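# Mount centrifuge rotor and knob, or tag expired rotor

## Task

The date is 8 August 2027. Read the use-by date for the rotor on the card attached to the centrifuge. If that date is still valid, lower the rotor fully onto the centrifuge drive, then thread the knob onto the top of the shaft until it sits down on the rotor and is firmly tightened. If the date has passed, do not mount the rotor: leave it where it is and place the HOLD block on top of it. Never let the rotor drop.

## Robot and tools

Robot: two six-joint arms, left_arm and right_arm, each with a two-finger gripper. Joint order in every row and every result list: shoulder pan, shoulder lift, elbow, wrist 1, wrist 2, wrist 3.

Frames: the scene frame has its origin at table-top height, midway between the nominal bases. +z is up, +x points out over the table, and left_arm sits on the +y side. Image left/right does not match arm names. Calibrated bases: left_arm at (+0.027, +0.454, 0) m, quat_wxyz (+1.000, 0, 0, +0.010); right_arm at (-0.022, -0.682, 0) m, quat_wxyz (+1.000, 0, 0, -0.012). Each arm reports end_effector_position (m), end_effector_quat_wxyz and velocities in its own base frame; the reported values can be off by a few centimetres, more at long reach. end_effector_position is the point between the closed pads; fingers point along gripper +z and close along its y axis. A block about 10 cm long projects toward gripper +x from the wrist 3 axis. Fixed camera cam_low is calibrated in the scene frame; cam_left_wrist and cam_right_wrist ride the arms and are given in their arm's base frame.

A row is 18 numbers, each in [-1, 1], always for both arms: left_arm's 6 joint values, then its gripper position, force_limit, speed; then the same 9 for right_arm. Joint values are offsets, not poses: they count from the Joint targets shown at the start of the action (not from the previous row). Scale: 1.0 equals 1.371 rad for shoulder pan and shoulder lift, 1.714 rad for the elbow, 2.057 rad for each wrist. Sending 0 for an arm's joints keeps it at its current targets. Stated joint ranges: elbow -3.142 to 3.142 rad, every other joint -6.283 to 6.283 rad; a request more than 0.010 rad beyond a range gets the action rejected for both arms. "joint sent to its limit" means a joint was clipped at its end.

Gripper numbers are absolute commands: position +1 is fully open (85 mm), pads touch near -0.8, and -1 closes until blocked. force_limit and speed (both start at +1) set grip strength and finger speed (about 20 mm/s at -1, 85 at 0, 150 at +1). A slow close at force_limit -1 gives roughly 30 N per pad; fast closes from a wide opening give about 120 to 245 N. To leave a gripper unchanged, resend its last three numbers. New force_limit/speed only apply after a position change of at least 0.01.

Tools:
execute_actions(actions, cameras): actions is a list of up to 15 rows per action, each row one 1/30 s step; a shorter list repeats its last row. An empty list returns state plus all camera images.
move(target, speed, blend, blocking, cameras): target is one 18-number row or a list of up to 15 rows, every row offset from the same starting Joint targets. speed is the top joint speed in rad/s (0.01 to 3.14, default 0.5), one value or one per target. blend (rad) rounds corners between listed targets; 0 stops at each. blocking=false returns after about 0.5 s while motion continues. Whole move must fit in 10 s.
wait(seconds 0 to 10, cameras): holds last commands.
stop(cameras): brakes a running move; fingers keep moving.
zoom_image(camera, region [x0, y0, x1, y1] in pixels, max 504 x 504): enlarges part of the latest image from cam_low, cam_left_wrist or cam_right_wrist (each 672x504). Use it to read the date card.
finished_scene(scene 1): ends the scene permanently; the result must hold without the robot.

Result lines: Joint positions, Joint velocities (rad, rad/s), Joint targets (base for the next offsets), Joint torques, Tool commands, Motor temperatures. object_status: 0 moving, 1 blocked while opening, 2 blocked while closing (a grip), 3 reached the requested position. To grip, command -1 and confirm status 2. position_measured is in counts: 3 fully open, 78 about 60 mm, 130 about 40 mm, 180 about 20 mm, 230 pads touching. The move line reports done, off_target, moving, held or fault; held can mean the clearance check blocked the path. "joint command not followed" means the arm-to-arm clearance check altered steps.

Faults: contact torque at a joint's limit (shoulder pan and lift 306, elbow 139, wrists 52 N m) or roughly 150 N of external force halts that arm for 10 s. Motors near 85 °C lock the arm for 30 to 60 s; MOTOR HOT appears from 70 °C. Arms are stiff, so aiming even slightly past a firm contact can fault; approach slowly.

Avoid: dropping the rotor or releasing parts while they move, knocking anything off the table, hitting the centrifuge or other fixed items, squeezing hard on parts still resting on something, and any contact between the two arms. Loose items may get occasional small nudges, so check their positions with the cameras.

Each tool is called after "Request:" by a JSON object that holds its "fn" and its "kwargs", one argument or row to a line.

## Session

Request:
{"fn": "execute_actions", "kwargs": {
  "actions": []
}}

Scene clock: 0.00 s.
left_arm: end_effector_position=(+0.7352, +0.8027, +0.1988) position_measured=3 object_status=3 end_effector_quat_wxyz=(-0.523, +0.765, +0.045, +0.374) | right_arm: end_effector_position=(+0.3280, +1.0260, +0.3524) position_measured=3 object_status=3 end_effector_quat_wxyz=(-0.231, +0.349, +0.901, +0.116)
Joint positions: left_arm=[3.694 -0.731 1.705 -3.923 -1.122 -2.336] | right_arm=[4.109 -1.009 1.249 -1.942 -1.063 1.74]
Joint velocities: within noise
Joint torques (N m): no reading
Motor temperatures (°C): left_arm=[33 33 31 30 37 32] | right_arm=[33 32 29 38 30 38]
Joint targets: left_arm=[3.694 -0.731 1.705 -3.923 -1.122 -2.336] | right_arm=[4.109 -1.009 1.249 -1.942 -1.063 1.740]
Tool commands: left_gripper/position=+1.0 left_gripper/force_limit=+1.0 left_gripper/speed=+1.0 right_gripper/position=+1.0 right_gripper/force_limit=+1.0 right_gripper/speed=+1.0

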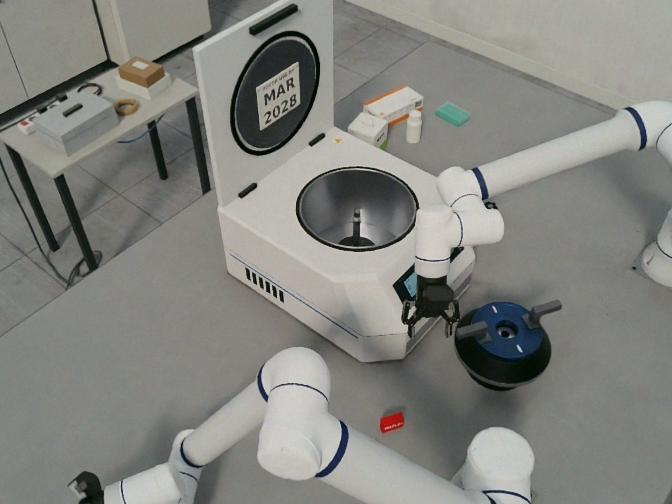

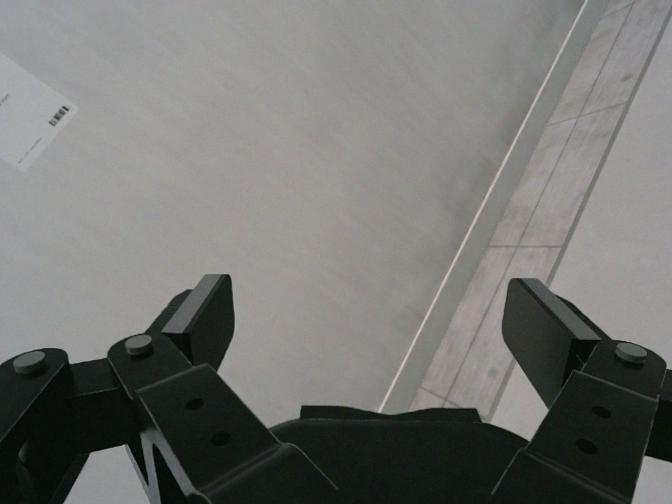

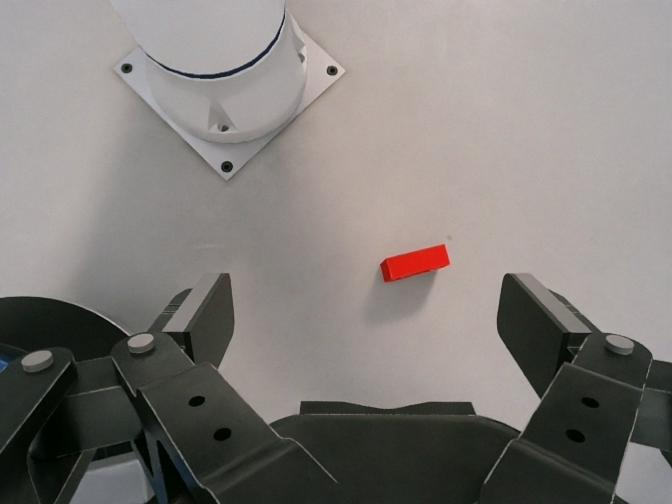

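Request:
{"fn": "zoom_image", "kwargs": {
  "camera": "cam_low",
  "region": [230, 40, 330, 160]
}}

Request:
{"fn": "zoom_image", "kwargs": {
  "camera": "cam_low",
  "region": [280, 150, 440, 270]
}}

Request:
{"fn": "zoom_image", "kwargs": {
  "camera": "cam_low",
  "region": [430, 280, 580, 400]
}}

Request:
{"fn": "zoom_image", "kwargs": {
  "camera": "cam_low",
  "region": [320, 70, 480, 190]
}}

Scaled by 4.200.

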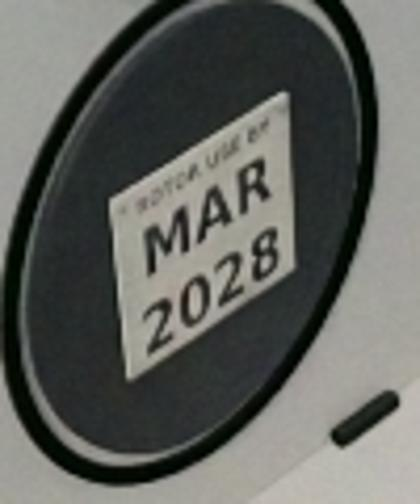

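Scaled by 3.150.

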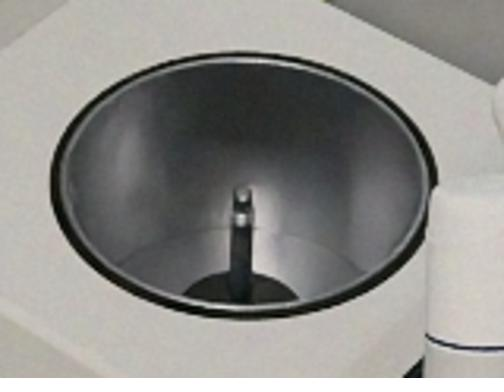

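Scaled by 3.360.

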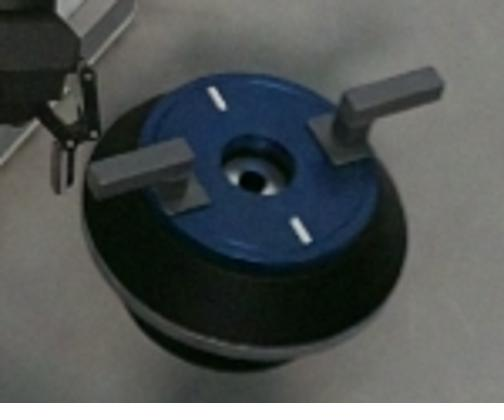

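Scaled by 3.150.

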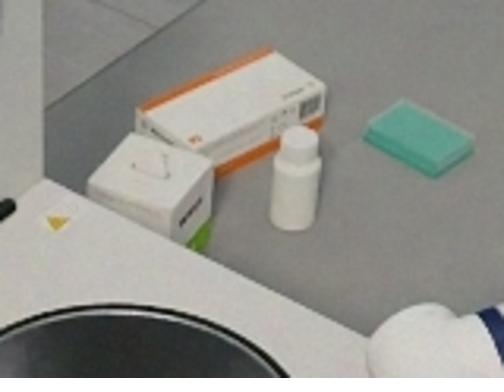

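Request:
{"fn": "zoom_image", "kwargs": {
  "camera": "cam_right_wrist",
  "region": [360, 220, 480, 310]
}}

Request:
{"fn": "zoom_image", "kwargs": {
  "camera": "cam_low",
  "region": [360, 250, 520, 370]
}}

Request:
{"fn": "zoom_image", "kwargs": {
  "camera": "cam_low",
  "region": [340, 380, 440, 455]
}}

Request:
{"fn": "zoom_image", "kwargs": {
  "camera": "cam_left_wrist",
  "region": [0, 20, 160, 180]
}}

Scaled by 4.200.

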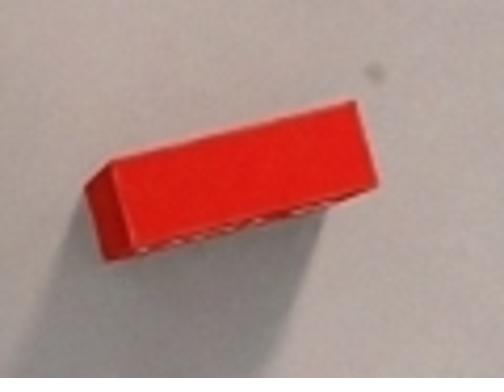

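Scaled by 3.150.

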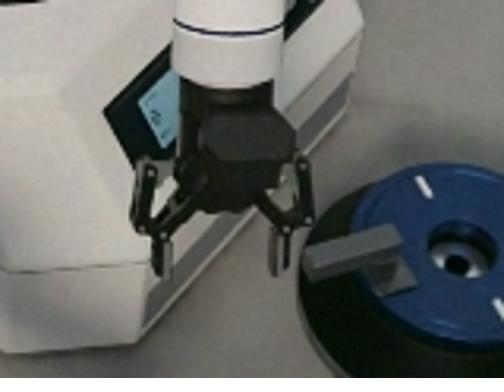

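Scaled by 5.040.

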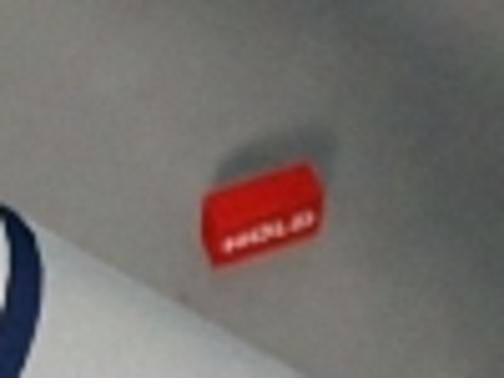

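Scaled by 3.150.

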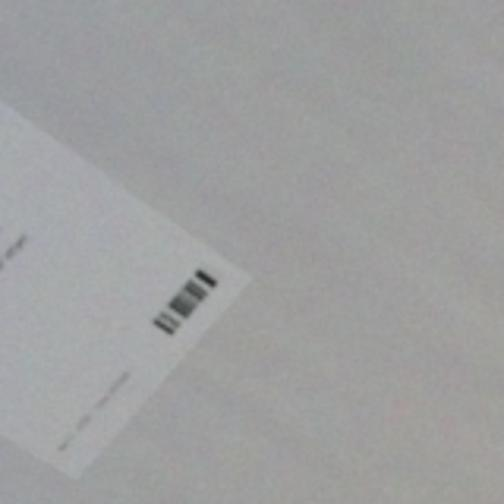

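Request:
{"fn": "move", "kwargs": {
  "target": [0.0503, -0.7258, -0.0169, 1.0, -0.2183, -1.0, 1, 1, 1, 0, 0, 0, 0, 0, 0, 1, 1, 1],
  "speed": 1.0,
  "cameras": ["all"]
}}

Scene clock: 8.77 s.
left_arm: end_effector_position=(+0.4499, +0.5399, +0.6076) position_measured=3 object_status=3 end_effector_quat_wxyz=(+0.053, +0.584, +0.793, +0.163) | right_arm: end_effector_position=(+0.3280, +1.0260, +0.3524) position_measured=3 object_status=3 end_effector_quat_wxyz=(-0.231, +0.349, +0.901, +0.116)
Joint positions: left_arm=[3.763 -1.726 1.676 -1.866 -1.571 -4.393] | right_arm=[4.109 -1.009 1.249 -1.942 -1.063 1.74]
Joint torques (N m): left_arm=[19.28 -54.99 -93.74 -1.51 -1.37 -4.99] | right_arm=[-3.17 -79.31 -40.5 -6.79 -0.03 -0.07]
Joint targets: left_arm=[3.763 -1.726 1.676 -1.865 -1.571 -4.393] | right_arm=[4.109 -1.009 1.249 -1.942 -1.063 1.740]
move: done
camera_calibration:
cam_left_wrist: T_world_to_cam=[[0.915558, 0.262651, 0.304579, -0.72798], [0.197252, -0.953216, 0.229064, 0.305531], [0.350493, -0.149643, -0.924533, 0.615286], [0, 0, 0, 1]] pos_world=[0.390588, 0.574515, 0.720594]

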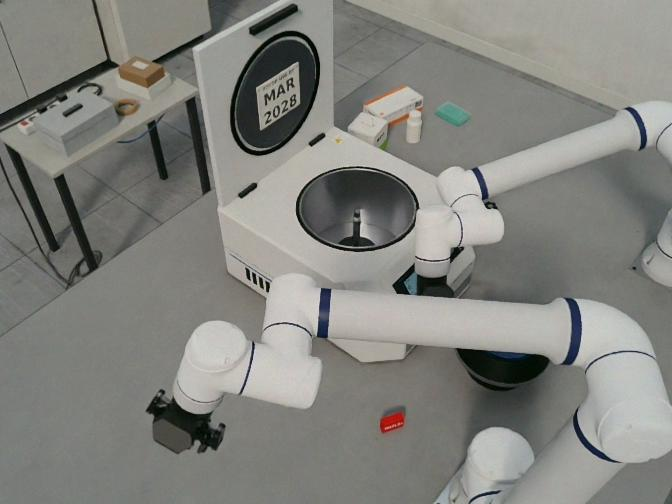

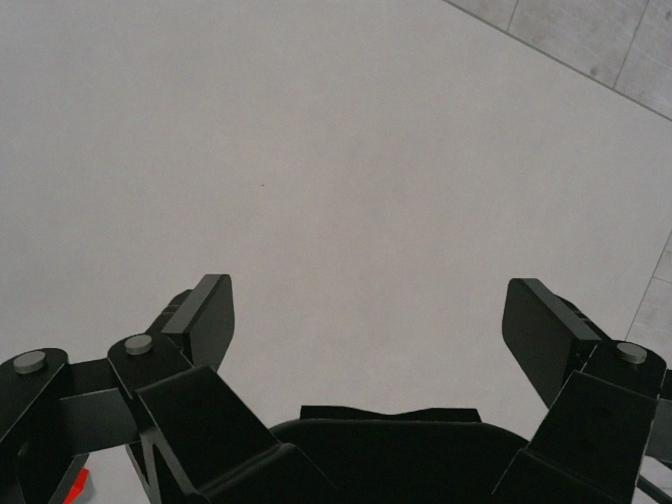

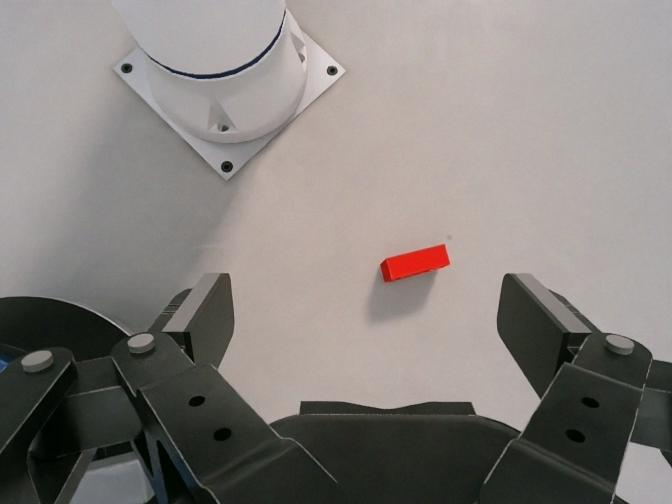

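Request:
{"fn": "zoom_image", "kwargs": {
  "camera": "cam_low",
  "region": [560, 180, 672, 300]
}}

Request:
{"fn": "zoom_image", "kwargs": {
  "camera": "cam_low",
  "region": [330, 60, 500, 200]
}}

Request:
{"fn": "zoom_image", "kwargs": {
  "camera": "cam_low",
  "region": [0, 40, 220, 280]
}}

Request:
{"fn": "zoom_image", "kwargs": {
  "camera": "cam_low",
  "region": [400, 170, 600, 340]
}}

Scaled by 4.200.

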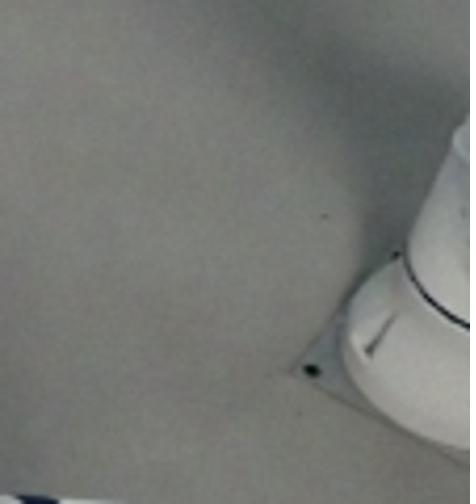

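Scaled by 2.965.

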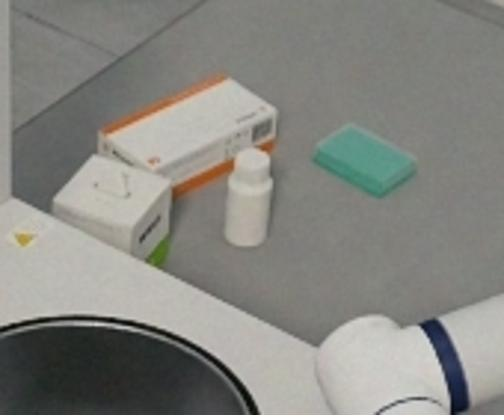

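Scaled by 2.100.

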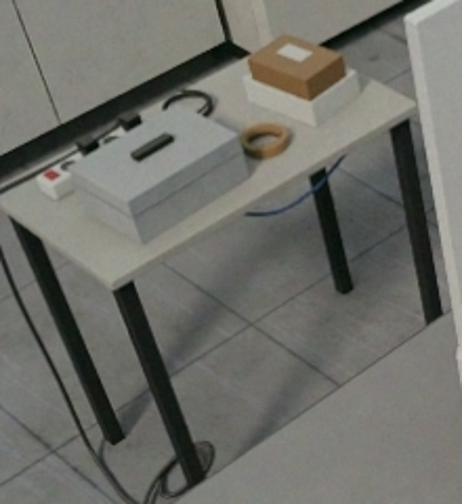

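Scaled by 2.520.

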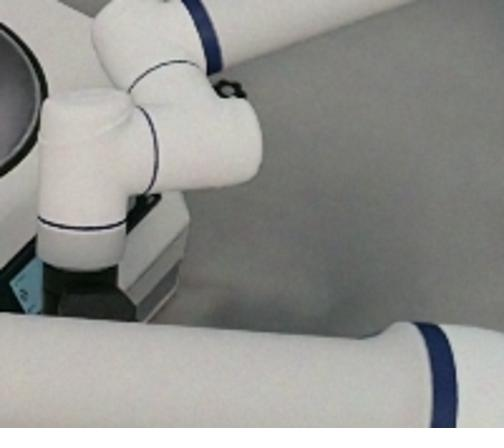

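Request:
{"fn": "move", "kwargs": {
  "target": [
    [0,0,0,0,0,0,1,1,1,0,-0.4438,0.2631,0.1405,-0.2469,0,1,1,1],
    [0,0,0,0,0,0,1,1,1,-0.7250,-0.4438,0.2631,0.1405,-0.2469,0,1,1,1]
  ],
  "speed": 0.8,
  "blend": [0.15, 0],
  "cameras": ["all"]
}}

Scene clock: 13.47 s.
left_arm: end_effector_position=(+0.4498, +0.5399, +0.6077) position_measured=3 object_status=3 end_effector_quat_wxyz=(+0.053, +0.584, +0.793, +0.163) | right_arm: end_effector_position=(+0.6625, +0.1595, +0.4825) position_measured=3 object_status=3 end_effector_quat_wxyz=(+0.000, +0.773, +0.635, +0.000)
Joint positions: left_arm=[3.763 -1.726 1.676 -1.865 -1.571 -4.393] | right_arm=[3.115 -1.618 1.7 -1.653 -1.571 1.74]
Joint torques (N m): left_arm=[16.98 -61.8 -92.63 -1.69 -1.94 -4.55] | right_arm=[-16.79 -48.63 -34.25 -2.61 -1.23 -0.03]
Joint targets: left_arm=[3.763 -1.726 1.676 -1.865 -1.571 -4.393] | right_arm=[3.114 -1.618 1.700 -1.653 -1.571 1.740]
move: done
camera_calibration:
cam_left_wrist: T_world_to_cam=[[0.915543, 0.262763, 0.304527, -0.72791], [0.197329, -0.95317, 0.22919, 0.305403], [0.350488, -0.149741, -0.924519, 0.61537], [0, 0, 0, 1]] pos_world=[0.390488, 0.574515, 0.720594]
cam_right_wrist: T_world_to_cam=[[0.983143, -0.18257, -0.00993359, -0.611065], [-0.167923, -0.923095, 0.345974, 0.114081], [-0.072334, -0.338473, -0.938192, 0.684555], [0, 0, 0, 1]] pos_world=[0.669437, 0.225449, 0.596705]

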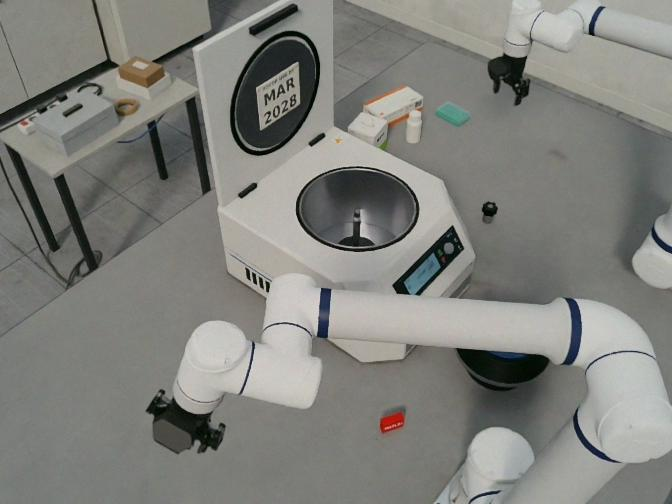

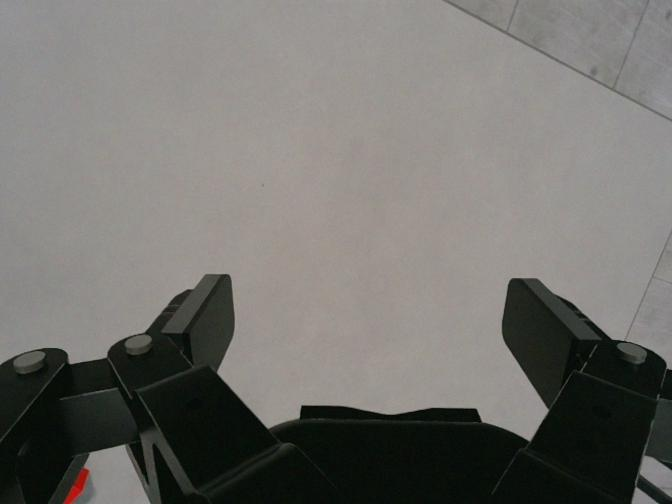

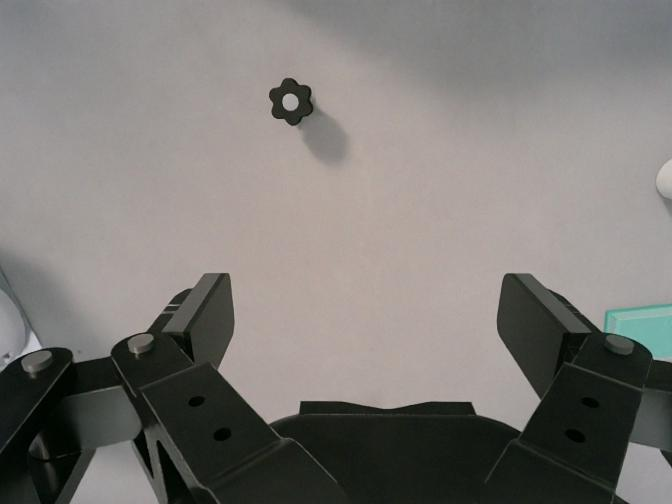

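Request:
{"fn": "zoom_image", "kwargs": {
  "camera": "cam_right_wrist",
  "region": [255, 65, 365, 175]
}}

Request:
{"fn": "zoom_image", "kwargs": {
  "camera": "cam_low",
  "region": [465, 190, 515, 240]
}}

Request:
{"fn": "zoom_image", "kwargs": {
  "camera": "cam_low",
  "region": [290, 150, 490, 310]
}}

Scaled by 4.582.

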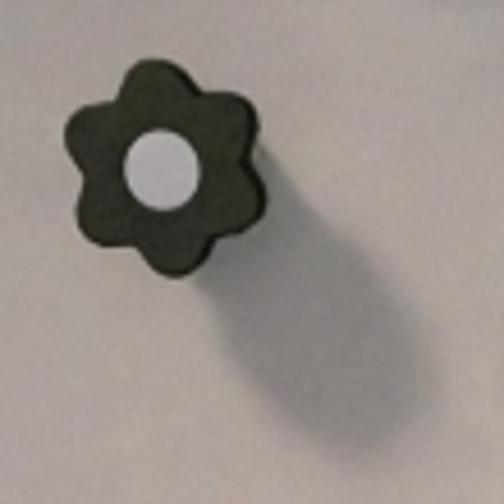

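Scaled by 10.080.

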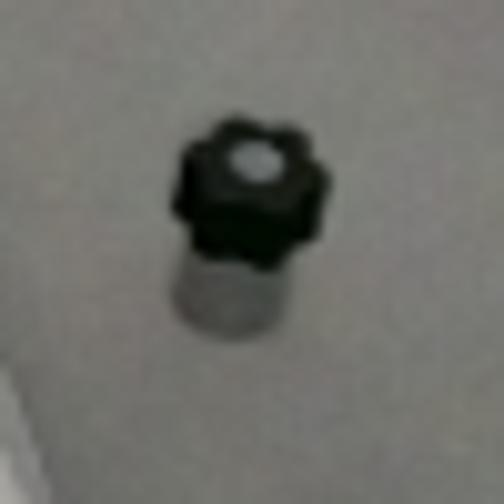

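Scaled by 2.520.

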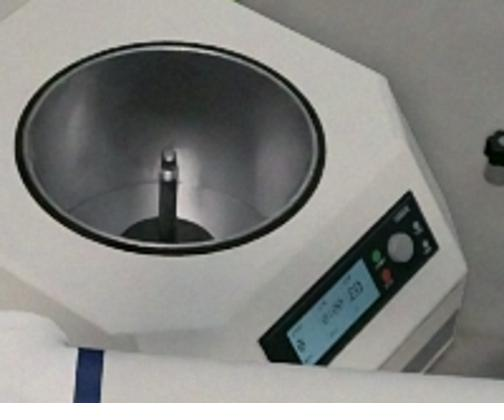

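Request:
{"fn": "move", "kwargs": {
  "target": [0,0,0,0,0,0,1,1,1,0.4524,0.4025,-0.4821,-0.0362,0,0.6814,1,1,1],
  "speed": 0.8,
  "cameras": ["cam_low","cam_right_wrist"]
}}

Scene clock: 18.47 s.
left_arm: end_effector_position=(+0.4498, +0.5399, +0.6077) position_measured=3 object_status=3 end_effector_quat_wxyz=(+0.053, +0.584, +0.793, +0.163) | right_arm: end_effector_position=(+0.7829, +0.7416, +0.6194) position_measured=3 object_status=3 end_effector_quat_wxyz=(-0.050, +0.942, +0.288, +0.166)
Joint positions: left_arm=[3.763 -1.726 1.676 -1.865 -1.571 -4.393] | right_arm=[3.735 -1.066 0.874 -1.727 -1.571 3.141]
Joint torques (N m): left_arm=[17.04 -61.44 -92.93 -1.89 -1.7 -4.16] | right_arm=[7.4 -66.37 -50.18 -12.54 0.94 4.6]
Joint targets: left_arm=[3.763 -1.726 1.676 -1.865 -1.571 -4.393] | right_arm=[3.735 -1.066 0.874 -1.727 -1.571 3.142]
move: done
camera_calibration:
cam_right_wrist: T_world_to_cam=[[0.571208, -0.820796, -0.00391487, 0.170307], [-0.820785, -0.571221, 0.00432131, 1.08614], [-0.00578317, 0.0007449, -0.999983, 0.7534], [0, 0, 0, 1]] pos_world=[0.798563, 0.759653, 0.749361]
Images, in order (width x height): cam_low 672x504, cam_right_wrist 672x504.

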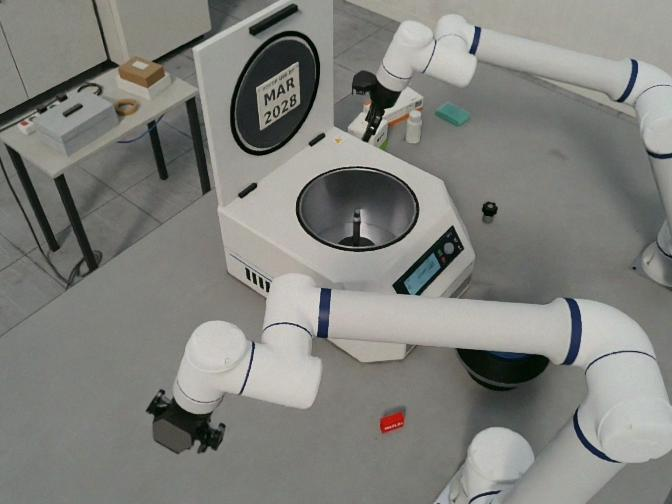

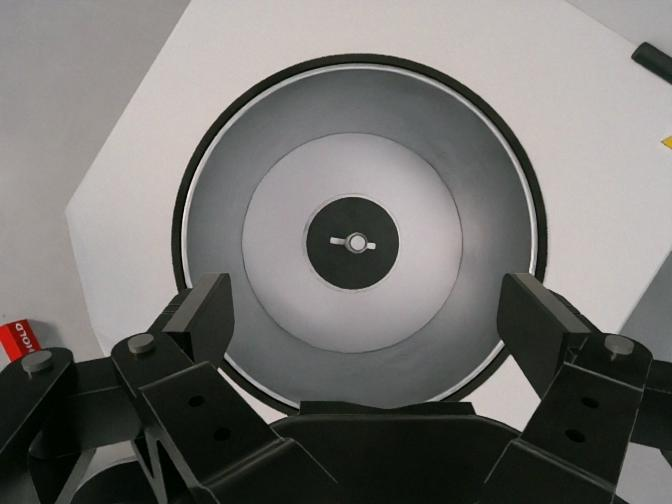

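Request:
{"fn": "zoom_image", "kwargs": {
  "camera": "cam_right_wrist",
  "region": [300, 190, 410, 300]
}}

Request:
{"fn": "zoom_image", "kwargs": {
  "camera": "cam_right_wrist",
  "region": [160, 40, 560, 420]
}}

Scaled by 4.582.

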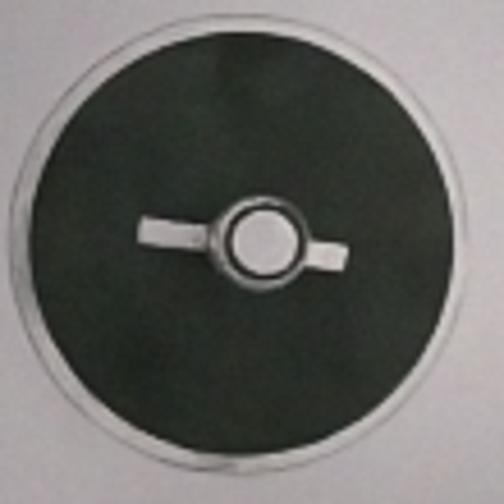

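Scaled by 1.260.

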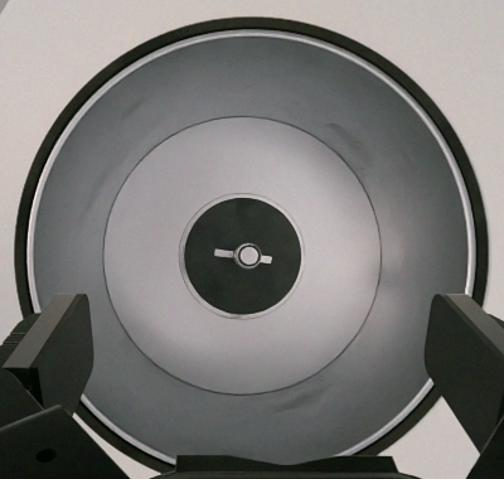

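Request:
{"fn": "move", "kwargs": {
  "target": [0,0,0,0,0,0,1,1,1,0.3364,-0.3773,0.4820,-0.1507,0,0,1,1,1],
  "speed": 0.8,
  "cameras": ["cam_right_wrist"]
}}

Scene clock: 23.63 s.
left_arm: end_effector_position=(+0.4498, +0.5399, +0.6077) position_measured=3 object_status=3 end_effector_quat_wxyz=(+0.053, +0.584, +0.793, +0.163) | right_arm: end_effector_position=(+0.2237, +0.7532, +0.5209) position_measured=3 object_status=3 end_effector_quat_wxyz=(-0.087, +0.851, +0.495, +0.150)
Joint positions: left_arm=[3.763 -1.726 1.676 -1.865 -1.571 -4.393] | right_arm=[4.196 -1.583 1.7 -2.037 -1.571 3.142]
Joint torques (N m): left_arm=[18.89 -61.19 -92.12 -1.97 -1.94 -4.34] | right_arm=[8.08 -51.96 -31.79 -12.62 -0.33 4.38]
Joint targets: left_arm=[3.763 -1.726 1.676 -1.865 -1.571 -4.393] | right_arm=[4.196 -1.583 1.700 -2.037 -1.571 3.142]
move: done
camera_calibration:
cam_right_wrist: T_world_to_cam=[[0.876806, -0.480828, -0.00395052, 0.174465], [-0.480819, -0.876814, 0.00315747, 0.788894], [-0.00498208, -0.000868999, -0.999987, 0.652675], [0, 0, 0, 1]] pos_world=[0.229595, 0.776168, 0.650865]
Images, in order (width x height): cam_right_wrist 672x504.

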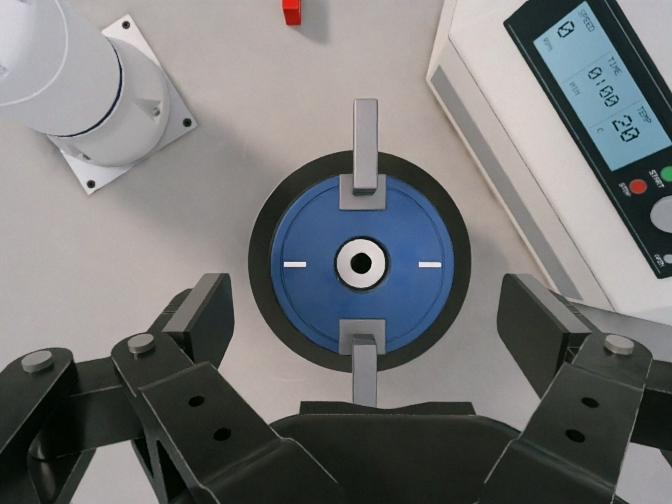

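Request:
{"fn": "zoom_image", "kwargs": {
  "camera": "cam_right_wrist",
  "region": [240, 90, 480, 410]
}}

Request:
{"fn": "zoom_image", "kwargs": {
  "camera": "cam_right_wrist",
  "region": [310, 215, 410, 315]
}}

Request:
{"fn": "zoom_image", "kwargs": {
  "camera": "cam_right_wrist",
  "region": [310, 80, 430, 220]
}}

Request:
{"fn": "zoom_image", "kwargs": {
  "camera": "cam_right_wrist",
  "region": [310, 300, 430, 420]
}}

Scaled by 1.575.

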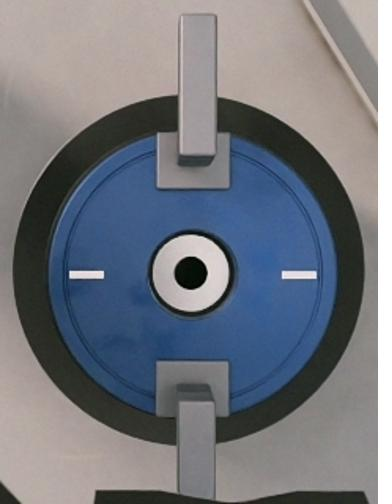

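Scaled by 5.040.

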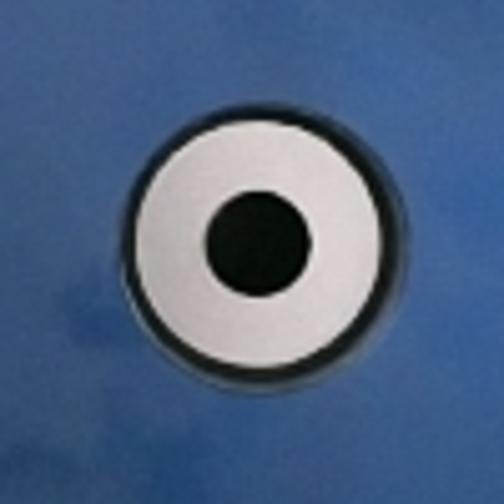

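Scaled by 3.600.

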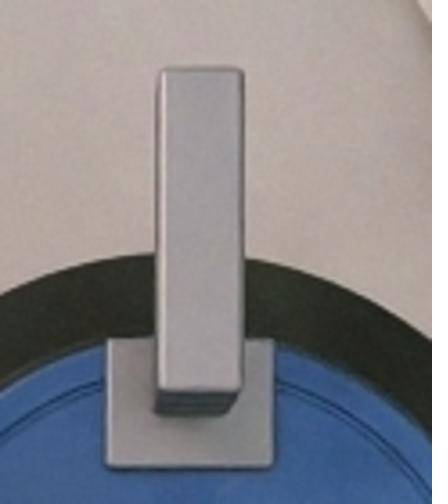

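Scaled by 4.200.

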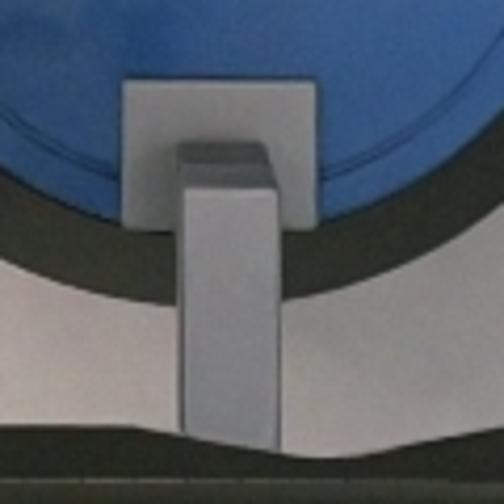

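Request:
{"fn": "move", "kwargs": {
  "target": [0,0,0,0,0,0,1,1,1,-0.0177,0.0239,0.1394,-0.1321,0,0,1,1,1],
  "speed": 0.5,
  "cameras": ["cam_right_wrist"]
}}

Request:
{"fn": "zoom_image", "kwargs": {
  "camera": "cam_right_wrist",
  "region": [200, 20, 480, 300]
}}

Request:
{"fn": "zoom_image", "kwargs": {
  "camera": "cam_right_wrist",
  "region": [200, 150, 480, 430]
}}

Scene clock: 28.33 s.
left_arm: end_effector_position=(+0.4498, +0.5399, +0.6077) position_measured=3 object_status=3 end_effector_quat_wxyz=(+0.053, +0.584, +0.793, +0.163) | right_arm: end_effector_position=(+0.2322, +0.7317, +0.3711) position_measured=3 object_status=3 end_effector_quat_wxyz=(-0.085, +0.857, +0.485, +0.151)
Joint positions: left_arm=[3.763 -1.726 1.676 -1.865 -1.571 -4.393] | right_arm=[4.172 -1.55 1.939 -2.309 -1.571 3.142]
Joint torques (N m): left_arm=[19.44 -62.39 -92.81 -2.28 -1.61 -4.17] | right_arm=[-15.27 -30.89 -30.29 -12.63 -1.29 4.35]
Joint targets: left_arm=[3.763 -1.726 1.676 -1.865 -1.571 -4.393] | right_arm=[4.172 -1.550 1.939 -2.309 -1.571 3.142]
move: done
camera_calibration:
cam_right_wrist: T_world_to_cam=[[0.864937, -0.501864, -0.00396733, 0.174218], [-0.501855, -0.864946, 0.00310705, 0.77079], [-0.00499084, -0.000696384, -0.999987, 0.502775], [0, 0, 0, 1]] pos_world=[0.238646, 0.754476, 0.501065]
Images, in order (width x height): cam_right_wrist 672x504.

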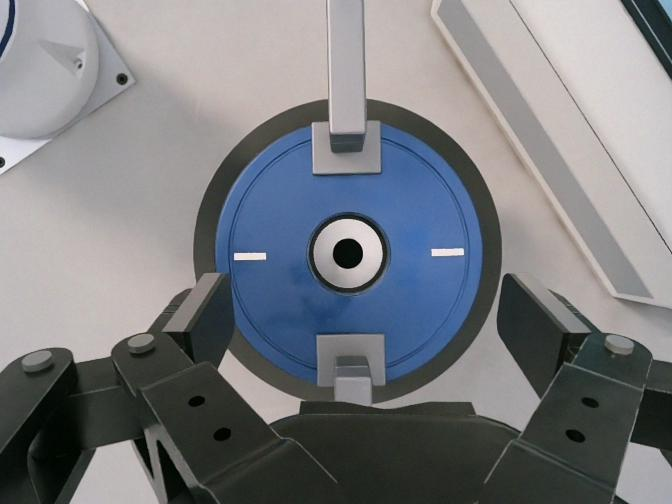

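Scaled by 1.800.

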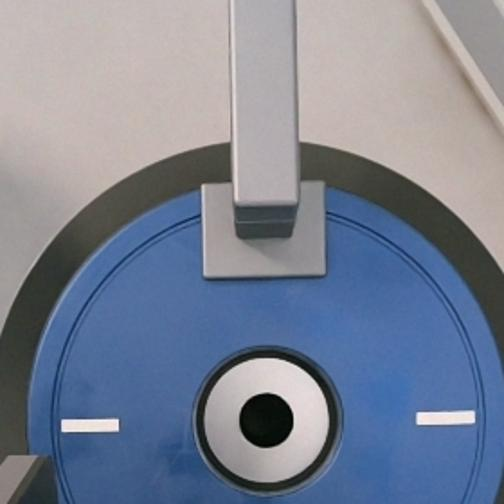

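Scaled by 1.800.

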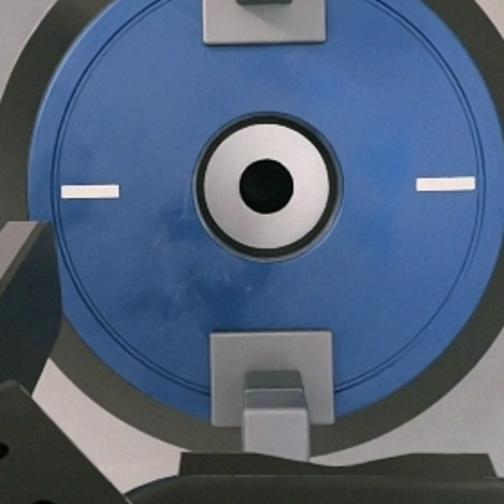

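Request:
{"fn": "zoom_image", "kwargs": {
  "camera": "cam_right_wrist",
  "region": [290, 90, 400, 200]
}}

Request:
{"fn": "zoom_image", "kwargs": {
  "camera": "cam_right_wrist",
  "region": [295, 310, 405, 420]
}}

Request:
{"fn": "zoom_image", "kwargs": {
  "camera": "cam_low",
  "region": [440, 290, 570, 400]
}}

Scaled by 4.582.

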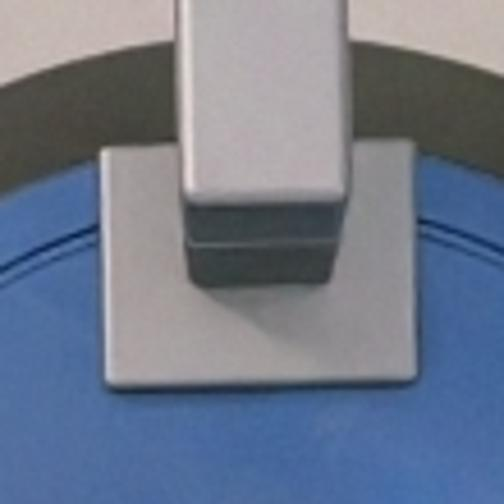

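Scaled by 4.582.

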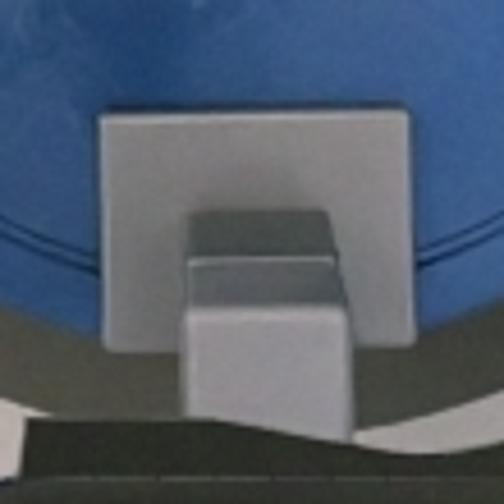

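This scene's latest camera images include none from cam_low. They are from: cam_right_wrist. cam_low's image comes with the result of a call that names it in "cameras".

Request:
{"fn": "move", "kwargs": {
  "target": [
    [-0.3,0.0276,-0.2234,0.0168,0.1124,0.0719,1,1,1,0,-0.0464,-0.1221,0.1327,0,0,1,1,1],
    [-1.0,0.0919,-0.7445,0.0559,0.3748,0.2397,1,1,1,-0.3266,0.3381,-0.4502,0.1497,0,0,1,1,1]
  ],
  "speed": 0.8,
  "blend": [0.1, 0],
  "cameras": ["cam_low","cam_right_wrist"]
}}

Scene clock: 36.40 s.
left_arm: end_effector_position=(+0.5504, -0.0061, +1.4180) position_measured=3 object_status=3 end_effector_quat_wxyz=(+0.193, +0.714, +0.242, +0.628) | right_arm: end_effector_position=(+0.7887, +0.7319, +0.4710) position_measured=3 object_status=3 end_effector_quat_wxyz=(-0.050, +0.943, +0.283, +0.167)
Joint positions: left_arm=[2.391 -1.6 0.4 -1.75 -0.8 -3.9] | right_arm=[3.724 -1.087 1.167 -2.001 -1.571 3.142]
Joint torques (N m): left_arm=[-5.67 -1.45 -41.66 0.06 3.62 5.24] | right_arm=[-12 -64.89 -51.61 -2.37 -2.56 4.25]
Joint targets: left_arm=[2.391 -1.600 0.400 -1.750 -0.800 -3.900] | right_arm=[3.724 -1.087 1.167 -2.001 -1.571 3.142]
move: done
camera_calibration:
cam_right_wrist: T_world_to_cam=[[0.5623, -0.826924, -0.00395076, 0.170029], [-0.82692, -0.562311, 0.00293601, 1.08495], [-0.00464941, 0.00161605, -0.999988, 0.603487], [0, 0, 0, 1]] pos_world=[0.804366, 0.749706, 0.600966]
Images, in order (width x height): cam_low 672x504, cam_right_wrist 672x504.

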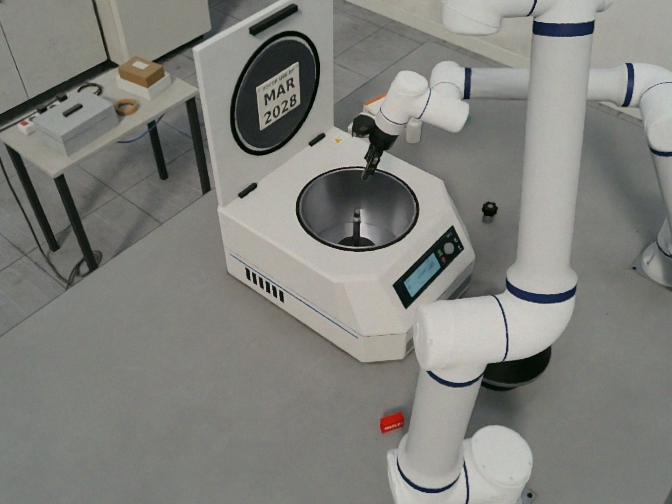

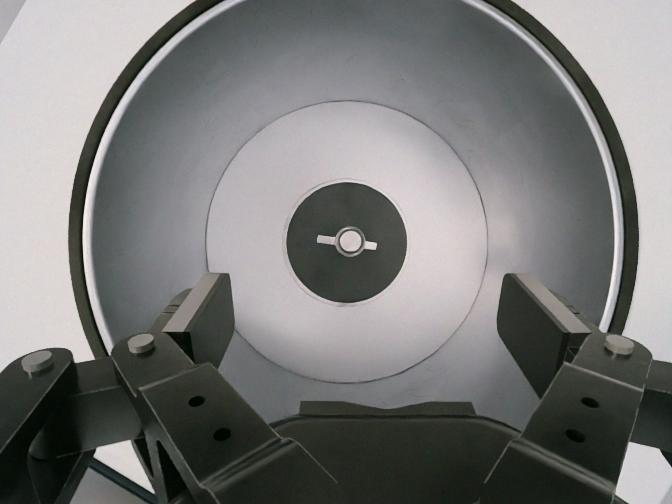

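Request:
{"fn": "zoom_image", "kwargs": {
  "camera": "cam_right_wrist",
  "region": [275, 170, 425, 320]
}}

Request:
{"fn": "zoom_image", "kwargs": {
  "camera": "cam_right_wrist",
  "region": [310, 205, 390, 285]
}}

Request:
{"fn": "zoom_image", "kwargs": {
  "camera": "cam_right_wrist",
  "region": [190, 80, 500, 400]
}}

Scaled by 3.360.

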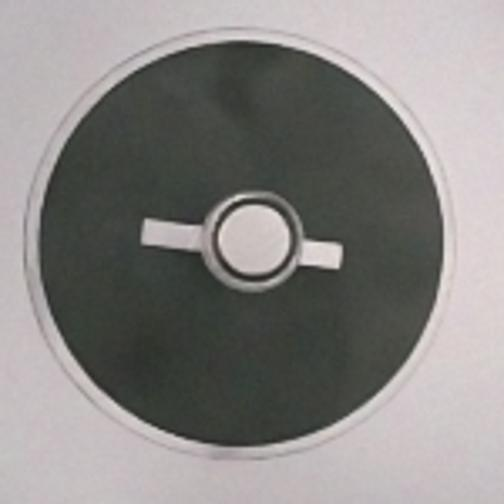

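Scaled by 6.300.

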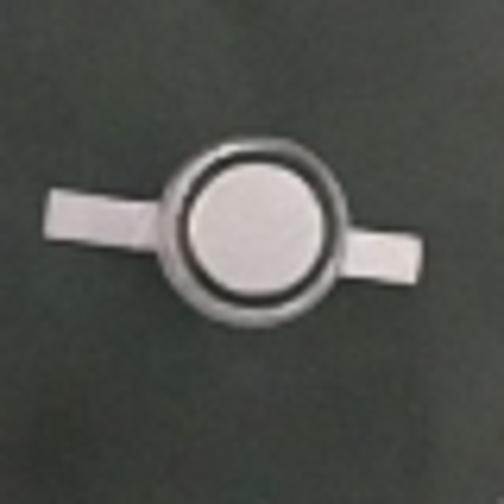

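Scaled by 1.575.

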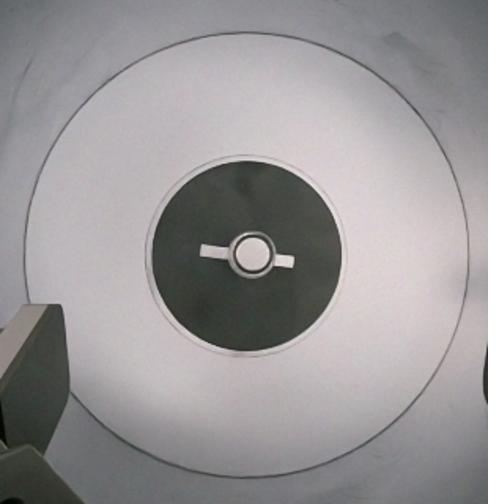

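Request:
{"fn": "move", "kwargs": {
  "target": [-1.0,0.2188,-0.7585,0.0729,0.5834,0.1945,1,1,1,0.3271,-0.1131,-0.0055,0.4199,0,-1.0,1,1,1],
  "speed": 1.0,
  "cameras": []
}}

Scene clock: 42.27 s.
left_arm: end_effector_position=(+0.5417, +0.0539, +1.2741) position_measured=3 object_status=3 end_effector_quat_wxyz=(+0.350, +0.732, +0.288, +0.508) | right_arm: end_effector_position=(+0.2505, +0.7631, +0.5216) position_measured=3 object_status=3 end_effector_quat_wxyz=(-0.085, +0.026, +0.984, -0.152)
Joint positions: left_arm=[1.02 -1.3 -0.9 -1.6 0.4 -3.5] | right_arm=[4.173 -1.242 1.158 -1.137 -1.571 1.085]
Joint torques (N m): left_arm=[-5.89 26.89 36.46 6.12 2.41 4.51] | right_arm=[7.89 -75.75 -50.04 0.37 -2.52 -4.98]
Joint targets: left_arm=[1.020 -1.300 -0.901 -1.600 0.400 -3.500] | right_arm=[4.173 -1.242 1.158 -1.137 -1.571 1.084]
move: done
No camera images: "cameras" was empty.

Request:
{"fn": "move", "kwargs": {
  "target": [-0.9692,-0.2859,-0.4354,0.2801,0.5692,0.1742,1,1,1,0,0,0,0,0,-0.5270,1,1,1],
  "speed": 0.9,
  "cameras": ["all"]
}}

Scene clock: 45.20 s.
left_arm: end_effector_position=(+0.7463, -0.4249, +0.4710) position_measured=3 object_status=3 end_effector_quat_wxyz=(+0.027, +0.973, -0.152, +0.172) | right_arm: end_effector_position=(+0.2505, +0.7631, +0.5216) position_measured=3 object_status=3 end_effector_quat_wxyz=(-0.151, -0.485, +0.857, -0.086)
Joint positions: left_arm=[-0.309 -1.692 -1.647 -1.024 1.571 -3.142] | right_arm=[4.173 -1.242 1.158 -1.137 -1.571 0]
Joint torques (N m): left_arm=[-9.19 65.31 65.71 6.18 4.26 4.53] | right_arm=[7.67 -74.93 -49.25 -0.19 -2.56 -4.87]
Joint targets: left_arm=[-0.310 -1.692 -1.647 -1.024 1.571 -3.142] | right_arm=[4.173 -1.242 1.158 -1.137 -1.571 0.000]
move: done
camera_calibration:
cam_left_wrist: T_world_to_cam=[[-0.303813, -0.952569, -0.0175786, -0.15891], [-0.952731, 0.303742, 0.00669025, 0.855797], [-0.00103359, 0.0187802, -0.999823, 0.609952], [0, 0, 0, 1]] pos_world=[0.767696, -0.422769, 0.601325]
cam_right_wrist: T_world_to_cam=[[-0.865327, 0.501179, -0.00529529, -0.156531], [0.501171, 0.865344, 0.00282276, -0.764821], [0.00599695, -0.000211237, -0.999982, 0.650345], [0, 0, 0, 1]] pos_world=[0.243956, 0.74042, 0.651663]

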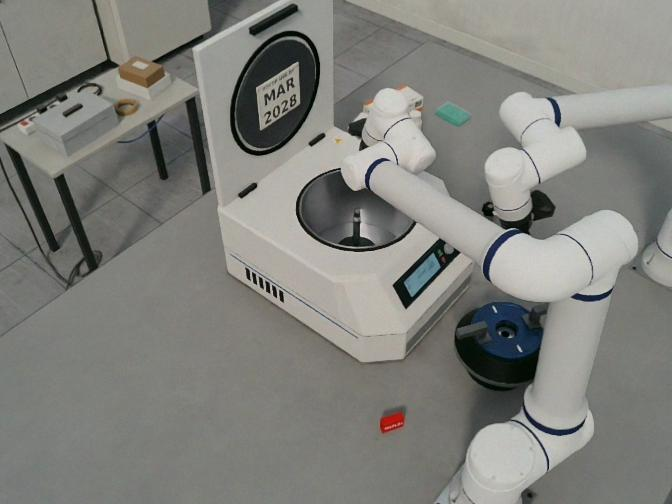

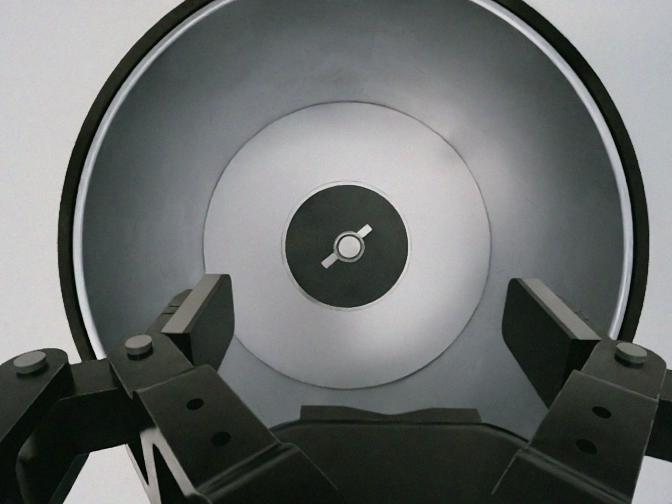

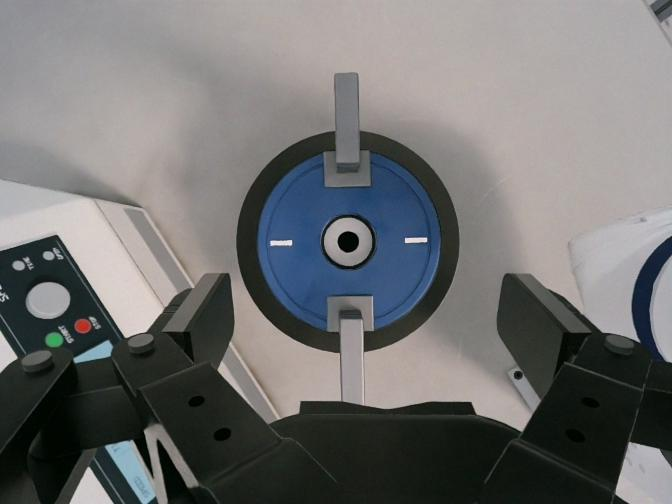

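Request:
{"fn": "zoom_image", "kwargs": {
  "camera": "cam_left_wrist",
  "region": [275, 170, 425, 320]
}}

Request:
{"fn": "zoom_image", "kwargs": {
  "camera": "cam_left_wrist",
  "region": [190, 80, 510, 400]
}}

Request:
{"fn": "zoom_image", "kwargs": {
  "camera": "cam_right_wrist",
  "region": [230, 60, 470, 410]
}}

Request:
{"fn": "zoom_image", "kwargs": {
  "camera": "cam_low",
  "region": [290, 150, 430, 270]
}}

Scaled by 3.360.

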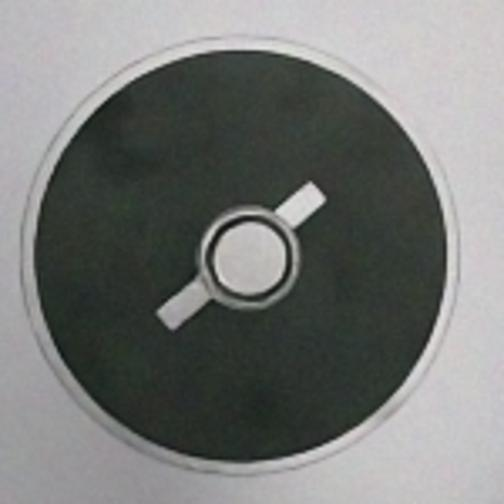

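Scaled by 1.575.

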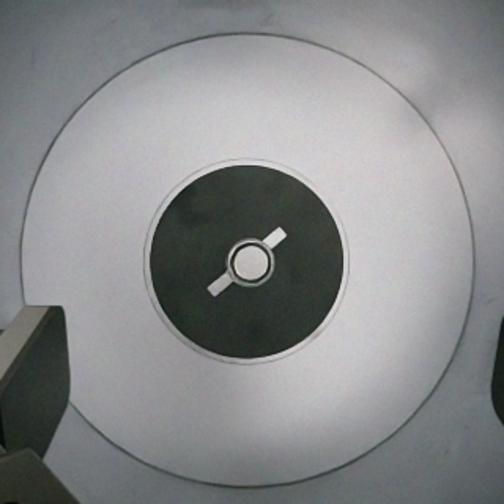

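Scaled by 1.440.

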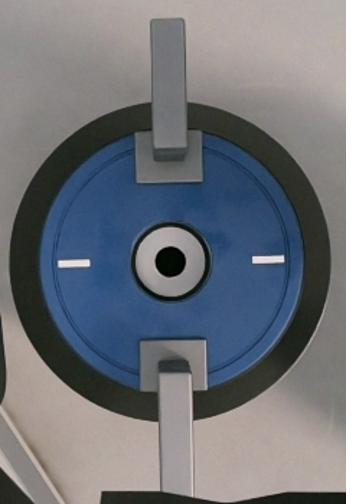

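Scaled by 3.600.

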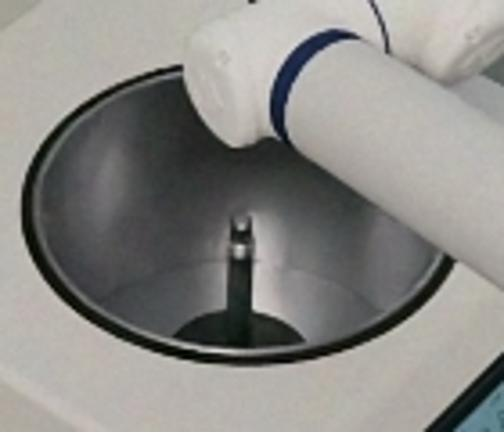

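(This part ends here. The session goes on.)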